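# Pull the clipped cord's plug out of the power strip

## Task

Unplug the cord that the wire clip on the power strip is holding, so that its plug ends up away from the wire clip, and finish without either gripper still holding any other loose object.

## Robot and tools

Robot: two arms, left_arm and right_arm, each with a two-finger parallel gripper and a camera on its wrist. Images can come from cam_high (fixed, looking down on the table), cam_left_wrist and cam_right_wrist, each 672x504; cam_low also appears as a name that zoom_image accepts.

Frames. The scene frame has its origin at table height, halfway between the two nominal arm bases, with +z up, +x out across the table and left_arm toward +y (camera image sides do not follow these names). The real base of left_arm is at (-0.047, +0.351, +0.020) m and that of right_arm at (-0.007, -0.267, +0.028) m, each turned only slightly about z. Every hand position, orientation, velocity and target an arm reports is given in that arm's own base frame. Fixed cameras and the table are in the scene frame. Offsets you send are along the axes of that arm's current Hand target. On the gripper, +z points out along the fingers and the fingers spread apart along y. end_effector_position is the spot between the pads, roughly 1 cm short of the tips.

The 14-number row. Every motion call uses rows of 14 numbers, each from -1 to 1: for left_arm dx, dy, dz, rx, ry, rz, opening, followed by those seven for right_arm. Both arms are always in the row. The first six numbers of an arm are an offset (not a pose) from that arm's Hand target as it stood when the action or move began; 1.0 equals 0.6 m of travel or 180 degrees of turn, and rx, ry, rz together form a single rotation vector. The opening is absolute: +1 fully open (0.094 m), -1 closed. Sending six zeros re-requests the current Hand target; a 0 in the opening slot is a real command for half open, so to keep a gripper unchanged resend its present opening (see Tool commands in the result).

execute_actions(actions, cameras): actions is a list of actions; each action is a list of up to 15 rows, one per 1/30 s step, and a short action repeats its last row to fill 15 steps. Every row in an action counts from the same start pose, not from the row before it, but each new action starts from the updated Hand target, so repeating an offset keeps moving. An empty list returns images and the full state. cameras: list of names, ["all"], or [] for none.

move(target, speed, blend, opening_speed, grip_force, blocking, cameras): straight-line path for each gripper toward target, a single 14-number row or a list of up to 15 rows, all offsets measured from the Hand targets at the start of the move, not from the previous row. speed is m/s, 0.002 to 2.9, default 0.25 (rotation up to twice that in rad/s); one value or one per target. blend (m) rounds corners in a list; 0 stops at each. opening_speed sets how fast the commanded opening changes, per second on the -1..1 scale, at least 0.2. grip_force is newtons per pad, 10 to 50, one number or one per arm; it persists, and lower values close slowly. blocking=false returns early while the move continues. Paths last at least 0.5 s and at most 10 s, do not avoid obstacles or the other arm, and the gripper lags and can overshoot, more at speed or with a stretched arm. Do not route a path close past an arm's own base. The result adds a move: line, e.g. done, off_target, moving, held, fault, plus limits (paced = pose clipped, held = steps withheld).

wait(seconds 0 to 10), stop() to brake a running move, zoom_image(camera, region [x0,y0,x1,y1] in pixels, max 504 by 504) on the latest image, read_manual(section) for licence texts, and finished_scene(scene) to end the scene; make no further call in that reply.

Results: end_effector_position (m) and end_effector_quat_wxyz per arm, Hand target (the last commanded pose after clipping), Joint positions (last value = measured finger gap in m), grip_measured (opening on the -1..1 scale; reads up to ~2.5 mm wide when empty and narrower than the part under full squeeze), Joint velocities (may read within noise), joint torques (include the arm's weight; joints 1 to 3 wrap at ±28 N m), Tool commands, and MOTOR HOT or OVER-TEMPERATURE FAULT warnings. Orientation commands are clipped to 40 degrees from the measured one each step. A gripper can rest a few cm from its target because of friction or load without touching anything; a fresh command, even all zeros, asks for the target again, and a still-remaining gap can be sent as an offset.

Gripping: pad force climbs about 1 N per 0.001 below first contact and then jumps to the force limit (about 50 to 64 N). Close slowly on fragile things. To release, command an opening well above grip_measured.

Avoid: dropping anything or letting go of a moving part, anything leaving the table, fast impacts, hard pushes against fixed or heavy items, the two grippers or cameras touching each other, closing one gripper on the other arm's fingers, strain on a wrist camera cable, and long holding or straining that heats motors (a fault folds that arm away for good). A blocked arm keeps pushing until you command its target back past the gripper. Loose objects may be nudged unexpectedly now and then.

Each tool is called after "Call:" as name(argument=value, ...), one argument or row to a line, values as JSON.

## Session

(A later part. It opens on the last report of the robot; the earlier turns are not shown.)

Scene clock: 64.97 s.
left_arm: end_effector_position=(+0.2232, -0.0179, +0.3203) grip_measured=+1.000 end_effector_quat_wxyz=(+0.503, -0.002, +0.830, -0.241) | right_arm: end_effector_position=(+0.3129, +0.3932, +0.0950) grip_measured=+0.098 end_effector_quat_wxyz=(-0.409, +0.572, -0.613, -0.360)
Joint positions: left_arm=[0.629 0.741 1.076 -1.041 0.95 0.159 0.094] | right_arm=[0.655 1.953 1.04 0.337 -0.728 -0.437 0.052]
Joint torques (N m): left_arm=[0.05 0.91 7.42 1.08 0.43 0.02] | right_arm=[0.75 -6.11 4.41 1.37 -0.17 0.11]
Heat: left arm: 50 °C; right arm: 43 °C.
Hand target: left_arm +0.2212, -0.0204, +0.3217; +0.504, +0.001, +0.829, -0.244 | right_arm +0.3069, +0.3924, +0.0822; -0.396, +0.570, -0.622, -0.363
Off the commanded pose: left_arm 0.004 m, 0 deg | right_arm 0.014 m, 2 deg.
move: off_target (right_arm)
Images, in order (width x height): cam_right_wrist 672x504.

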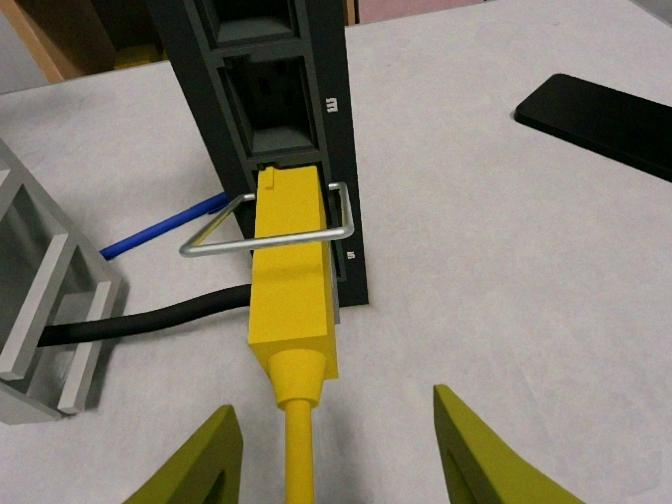

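Call:
move(
  target=[0,0,0,0,0,0,1,-0.006,0.013,0.088,0,0,0,0.1],
  cameras=["cam_right_wrist"],
  speed=0.1,
)

Call:
zoom_image(
  camera="cam_right_wrist",
  region=[150, 190, 530, 500],
)

Scene clock: 69.07 s.
left_arm: end_effector_position=(+0.2232, -0.0179, +0.3203) grip_measured=+1.000 end_effector_quat_wxyz=(+0.503, -0.002, +0.830, -0.241) | right_arm: end_effector_position=(+0.3017, +0.4352, +0.0693) grip_measured=+0.098 end_effector_quat_wxyz=(-0.401, +0.571, -0.618, -0.363)
Joint positions: left_arm=[0.629 0.741 1.076 -1.041 0.95 0.159 0.094] | right_arm=[0.756 2.076 1.103 0.426 -0.648 -0.364 0.052]
Joint torques (N m): left_arm=[0.03 0.94 7.45 1.09 0.43 0.01] | right_arm=[1.03 -5.72 7.97 1.31 -0.06 0.06]
Heat: left arm: 50 °C; right arm: 43 °C.
Hand target: left_arm +0.2212, -0.0204, +0.3217; +0.504, +0.001, +0.829, -0.244 | right_arm +0.3035, +0.4423, +0.0634; -0.396, +0.570, -0.622, -0.363
Off the commanded pose: left_arm 0.004 m, 0 deg | right_arm 0.009 m, 1 deg.
move: done
Images, in order (width x height): cam_right_wrist 672x504.

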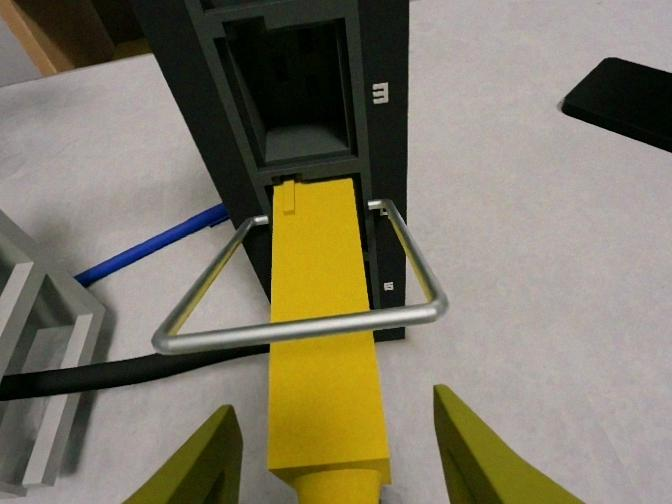

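Scaled by 1.326 from the camera's 672x504 image, which has a finer 960x720 frame.

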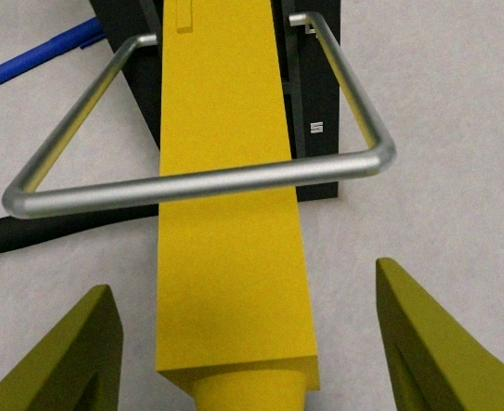

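Call:
move(
  target=[0,0,0,0,0,0,1,0,0,0,0,0,0,-0.8],
  opening_speed=1.0,
  cameras=["cam_right_wrist"],
)

Scene clock: 70.63 s.
left_arm: end_effector_position=(+0.2232, -0.0179, +0.3203) grip_measured=+1.000 end_effector_quat_wxyz=(+0.503, -0.002, +0.830, -0.241) | right_arm: end_effector_position=(+0.3027, +0.4355, +0.0702) grip_measured=-0.495 end_effector_quat_wxyz=(-0.404, +0.570, -0.617, -0.361)
Joint positions: left_arm=[0.629 0.741 1.076 -1.041 0.95 0.159 0.094] | right_arm=[0.756 2.076 1.103 0.432 -0.645 -0.364 0.024]
Joint torques (N m): left_arm=[0.05 0.87 7.47 1.08 0.42 0.01] | right_arm=[1.03 -5.71 7.97 1.28 -0.12 0.1]
Heat: left arm: 50 °C; right arm: 43 °C.
Hand target: left_arm +0.2212, -0.0204, +0.3217; +0.504, +0.001, +0.829, -0.244 | right_arm +0.3035, +0.4423, +0.0633; -0.396, +0.570, -0.622, -0.363
Off the commanded pose: left_arm 0.004 m, 0 deg | right_arm 0.010 m, 1 deg.
move: done
Images, in order (width x height): cam_right_wrist 672x504.

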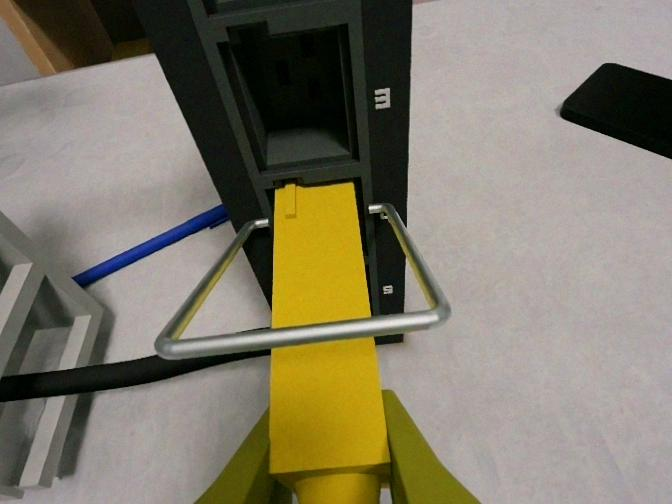

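Call:
move(
  target=[0,0,0,0,0,0,1,0.062,0,-0.156,0,0,0,-0.8],
  speed=0.12,
  cameras=["cam_right_wrist","cam_high"],
)

Scene clock: 72.87 s.
left_arm: end_effector_position=(+0.2232, -0.0179, +0.3203) grip_measured=+1.000 end_effector_quat_wxyz=(+0.503, -0.002, +0.830, -0.241) | right_arm: end_effector_position=(+0.2982, +0.3435, +0.0537) grip_measured=-0.496 end_effector_quat_wxyz=(+0.383, -0.564, +0.638, +0.357)
Joint positions: left_arm=[0.629 0.741 1.076 -1.041 0.95 0.159 0.094] | right_arm=[0.572 1.929 0.857 0.388 -0.776 -0.492 0.024]
Joint torques (N m): left_arm=[0.03 0.94 7.42 1.1 0.44 0.01] | right_arm=[-0.55 -9.35 4.18 1.31 -0.57 -0.09]
Heat: left arm: 50 °C; right arm: 43 °C.
Hand target: left_arm +0.2212, -0.0204, +0.3217; +0.504, +0.001, +0.829, -0.244 | right_arm +0.2948, +0.3420, +0.0691; +0.396, -0.570, +0.622, +0.363
Off the commanded pose: left_arm 0.004 m, 0 deg | right_arm 0.016 m, 3 deg.
move: off_target (right_arm)
Images, in order (width x height): cam_high 672x504, cam_right_wrist 672x504.

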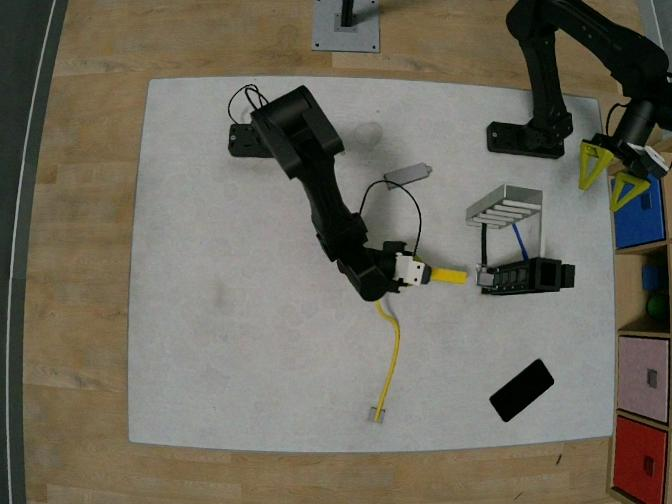

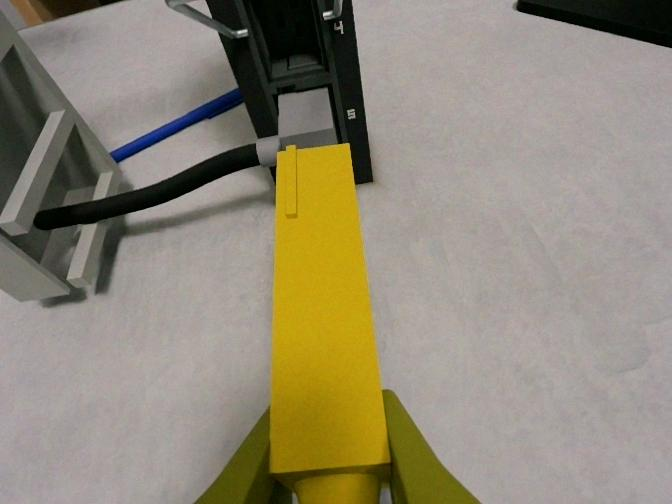

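Call:
move(
  target=[0,0,0,0,0,0,1,0.102,0,-0.026,0,0,0,-0.8],
  speed=0.12,
  cameras=["cam_right_wrist","cam_high"],
)

Scene clock: 75.07 s.
left_arm: end_effector_position=(+0.2232, -0.0179, +0.3203) grip_measured=+1.000 end_effector_quat_wxyz=(+0.503, -0.002, +0.830, -0.241) | right_arm: end_effector_position=(+0.2955, +0.3035, +0.0224) grip_measured=-0.496 end_effector_quat_wxyz=(+0.395, -0.567, +0.630, +0.354)
Joint positions: left_arm=[0.629 0.741 1.076 -1.041 0.95 0.159 0.094] | right_arm=[0.469 1.979 0.733 0.519 -0.854 -0.593 0.024]
Joint torques (N m): left_arm=[0.01 0.9 7.42 1.09 0.43 0.02] | right_arm=[-0.61 -5.2 3.49 1.4 -0.67 -0.1]
Heat: left arm: 50 °C; right arm: 42 °C.
Hand target: left_arm +0.2212, -0.0204, +0.3217; +0.504, +0.001, +0.829, -0.244 | right_arm +0.2912, +0.3022, +0.0202; +0.396, -0.570, +0.622, +0.363
Off the commanded pose: left_arm 0.004 m, 0 deg | right_arm 0.005 m, 1 deg.
move: done
Images, in order (width x height): cam_high 672x504, cam_right_wrist 672x504.

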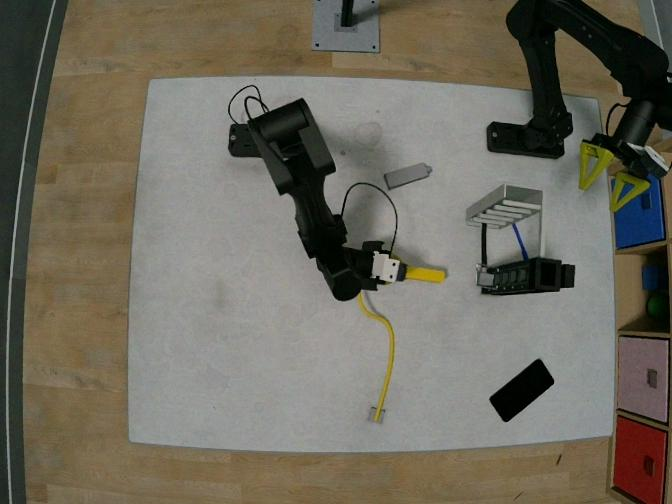

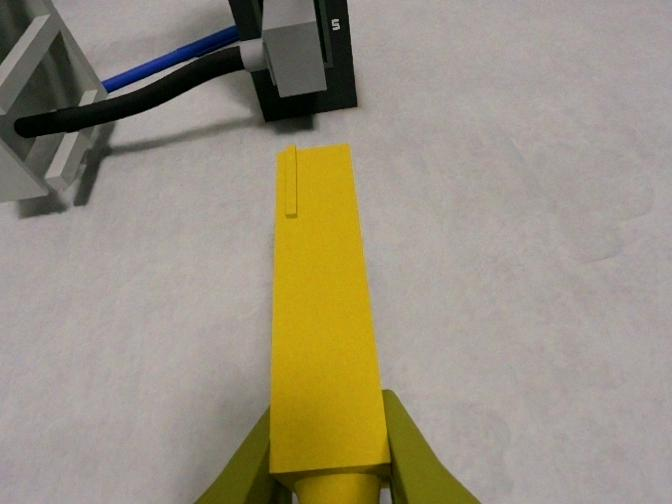

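Call:
move(
  target=[0,0,0,0,0,0,1,0.045,0,0.021,0,0,0,-0.8],
  speed=0.08,
  cameras=["cam_right_wrist"],
)

Scene clock: 76.63 s.
left_arm: end_effector_position=(+0.2232, -0.0179, +0.3203) grip_measured=+1.000 end_effector_quat_wxyz=(+0.503, -0.002, +0.830, -0.241) | right_arm: end_effector_position=(+0.2964, +0.3046, -0.0050) grip_measured=-0.496 end_effector_quat_wxyz=(+0.398, -0.569, +0.626, +0.355)
Joint positions: left_arm=[0.629 0.741 1.076 -1.041 0.95 0.159 0.094] | right_arm=[0.469 2.096 0.73 0.645 -0.859 -0.596 0.024]
Joint torques (N m): left_arm=[0.05 0.9 7.43 1.09 0.43 0] | right_arm=[-0.58 -5.2 2.73 1.4 -0.56 -0.07]
Heat: left arm: 50 °C; right arm: 42 °C.
Hand target: left_arm +0.2212, -0.0204, +0.3217; +0.504, +0.001, +0.829, -0.244 | right_arm +0.2912, +0.3022, -0.0095; +0.396, -0.570, +0.622, +0.363
Off the commanded pose: left_arm 0.004 m, 0 deg | right_arm 0.007 m, 1 deg.
move: done
Images, in order (width x height): cam_right_wrist 672x504.

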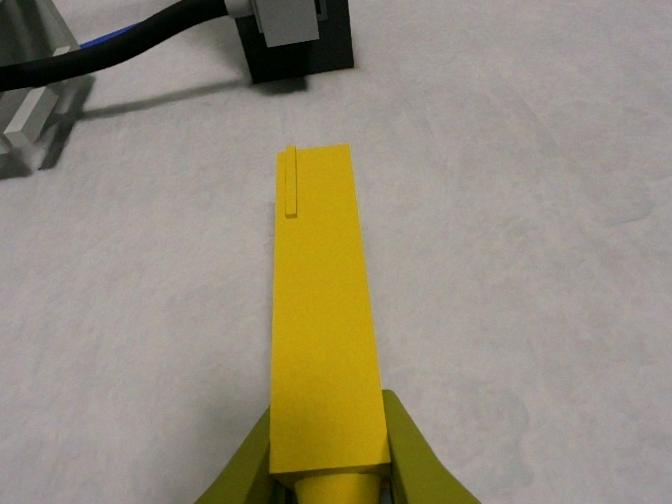

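Call:
move(
  target=[0,0,0,0,0,0,1,0.009,0,0.0042,0,0,0,-0.8],
  speed=0.05,
)

Call:
move(
  target=[0,0,0,0,0,0,1,0.003,0,0.0014,0,0,0,-0.1],
  opening_speed=0.6,
  cameras=["cam_right_wrist","cam_high"],
)

Scene clock: 77.97 s.
left_arm: end_effector_position=(+0.2232, -0.0179, +0.3203) grip_measured=+1.000 end_effector_quat_wxyz=(+0.503, -0.002, +0.830, -0.241) | right_arm: end_effector_position=(+0.2959, +0.3059, -0.0077) grip_measured=-0.496 end_effector_quat_wxyz=(-0.401, +0.570, -0.621, -0.359)
Joint positions: left_arm=[0.629 0.741 1.076 -1.041 0.95 0.159 0.094] | right_arm=[0.469 2.118 0.73 0.677 -0.87 -0.596 0.024]
Joint torques (N m): left_arm=[-0.02 0.88 7.43 1.08 0.42 0.02] | right_arm=[-0.58 -5.12 2.67 1.36 -0.42 -0.06]
Heat: left arm: 50 °C; right arm: 42 °C.
Hand target: left_arm +0.2212, -0.0204, +0.3217; +0.504, +0.001, +0.829, -0.244 | right_arm +0.2912, +0.3022, -0.0156; -0.396, +0.569, -0.622, -0.363
Off the commanded pose: left_arm 0.004 m, 0 deg | right_arm 0.010 m, 1 deg.
move: done

Scene clock: 79.33 s.
left_arm: end_effector_position=(+0.2232, -0.0179, +0.3203) grip_measured=+1.000 end_effector_quat_wxyz=(+0.503, -0.002, +0.830, -0.241) | right_arm: end_effector_position=(+0.2967, +0.3069, -0.0070) grip_measured=-0.102 end_effector_quat_wxyz=(-0.407, +0.571, -0.616, -0.359)
Joint positions: left_arm=[0.629 0.741 1.076 -1.041 0.95 0.159 0.094] | right_arm=[0.469 2.125 0.73 0.699 -0.875 -0.596 0.042]
Joint torques (N m): left_arm=[0.02 0.91 7.41 1.08 0.43 0] | right_arm=[-0.59 -4.94 2.63 1.25 -0.38 -0.05]
Heat: left arm: 50 °C; right arm: 42 °C.
Hand target: left_arm +0.2212, -0.0204, +0.3217; +0.504, +0.001, +0.829, -0.244 | right_arm +0.2911, +0.3022, -0.0176; -0.396, +0.569, -0.622, -0.364
Off the commanded pose: left_arm 0.004 m, 0 deg | right_arm 0.013 m, 2 deg.
move: off_target (right_arm)
Images, in order (width x height): cam_high 672x504, cam_right_wrist 672x504.

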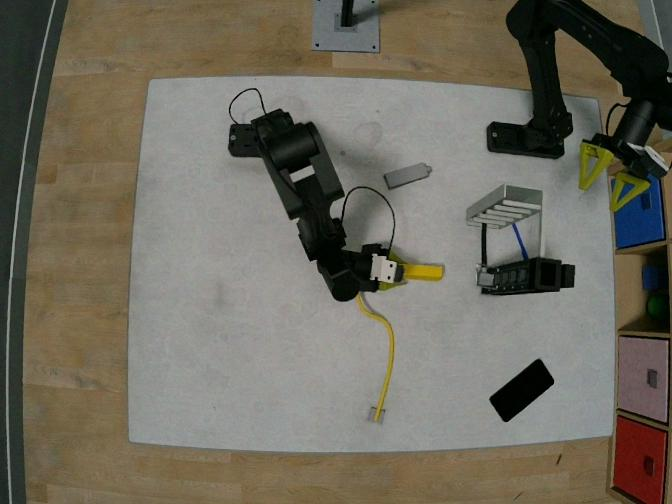

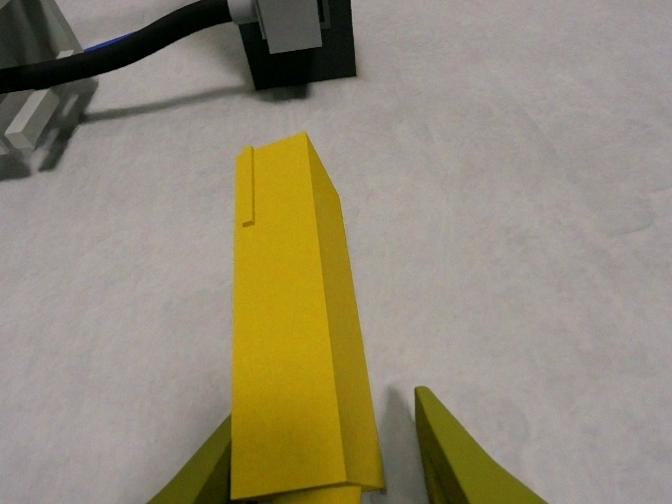

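Call:
move(
  target=[
    [0,0,0,0,0,0,1,0,0.01,0,0,0,0,0.3],
    [0,0,0,0,0,0,1,-0.18,0.01,-0.084,0,0,0,0.3],
  ],
  cameras=["cam_right_wrist","cam_high"],
)

Scene clock: 82.13 s.
left_arm: end_effector_position=(+0.2232, -0.0179, +0.3203) grip_measured=+1.000 end_effector_quat_wxyz=(+0.503, -0.002, +0.830, -0.241) | right_arm: end_effector_position=(+0.2785, +0.2972, +0.0859) grip_measured=+0.298 end_effector_quat_wxyz=(+0.380, -0.562, +0.637, +0.367)
Joint positions: left_arm=[0.629 0.741 1.076 -1.041 0.95 0.159 0.094] | right_arm=[0.469 1.713 0.754 0.203 -0.872 -0.58 0.061]
Joint torques (N m): left_arm=[0.09 0.94 7.42 1.08 0.43 0.02] | right_arm=[0.36 -6.15 8.39 1.06 -0.35 -0.11]
Heat: left arm: 50 °C; right arm: 42 °C.
Hand target: left_arm +0.2212, -0.0204, +0.3217; +0.504, +0.001, +0.829, -0.244 | right_arm +0.2853, +0.3027, +0.1016; +0.396, -0.570, +0.622, +0.363
Off the commanded pose: left_arm 0.004 m, 0 deg | right_arm 0.018 m, 3 deg.
move: off_target (right_arm)
Images, in order (width x height): cam_high 672x504, cam_right_wrist 672x504.

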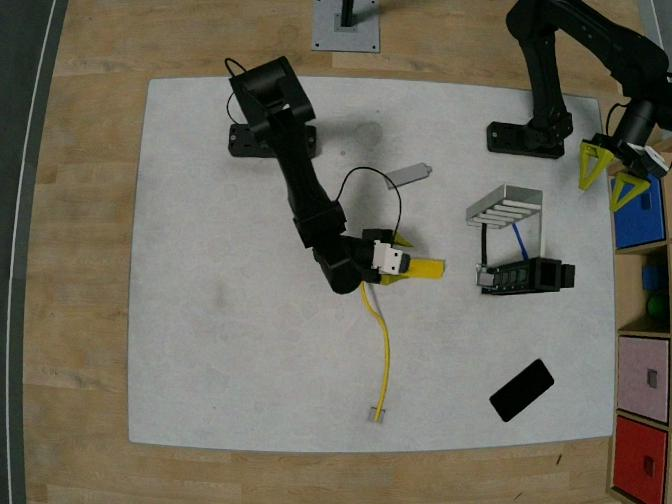

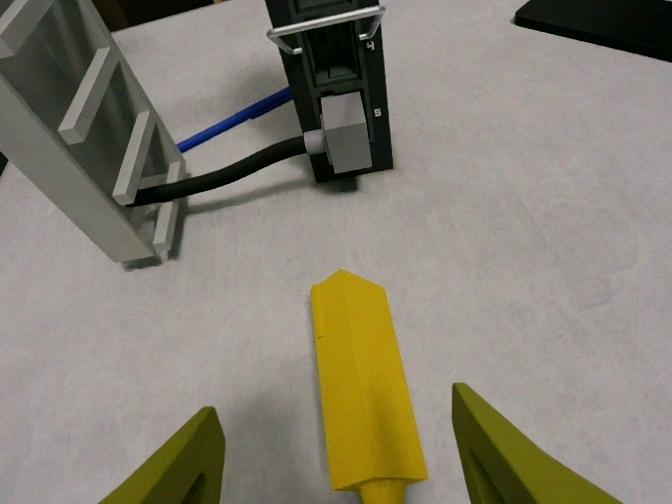

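Done in practice; finish scene 1.

Call:
finished_scene(
  scene=1,
)

The scene is finished: the task was done.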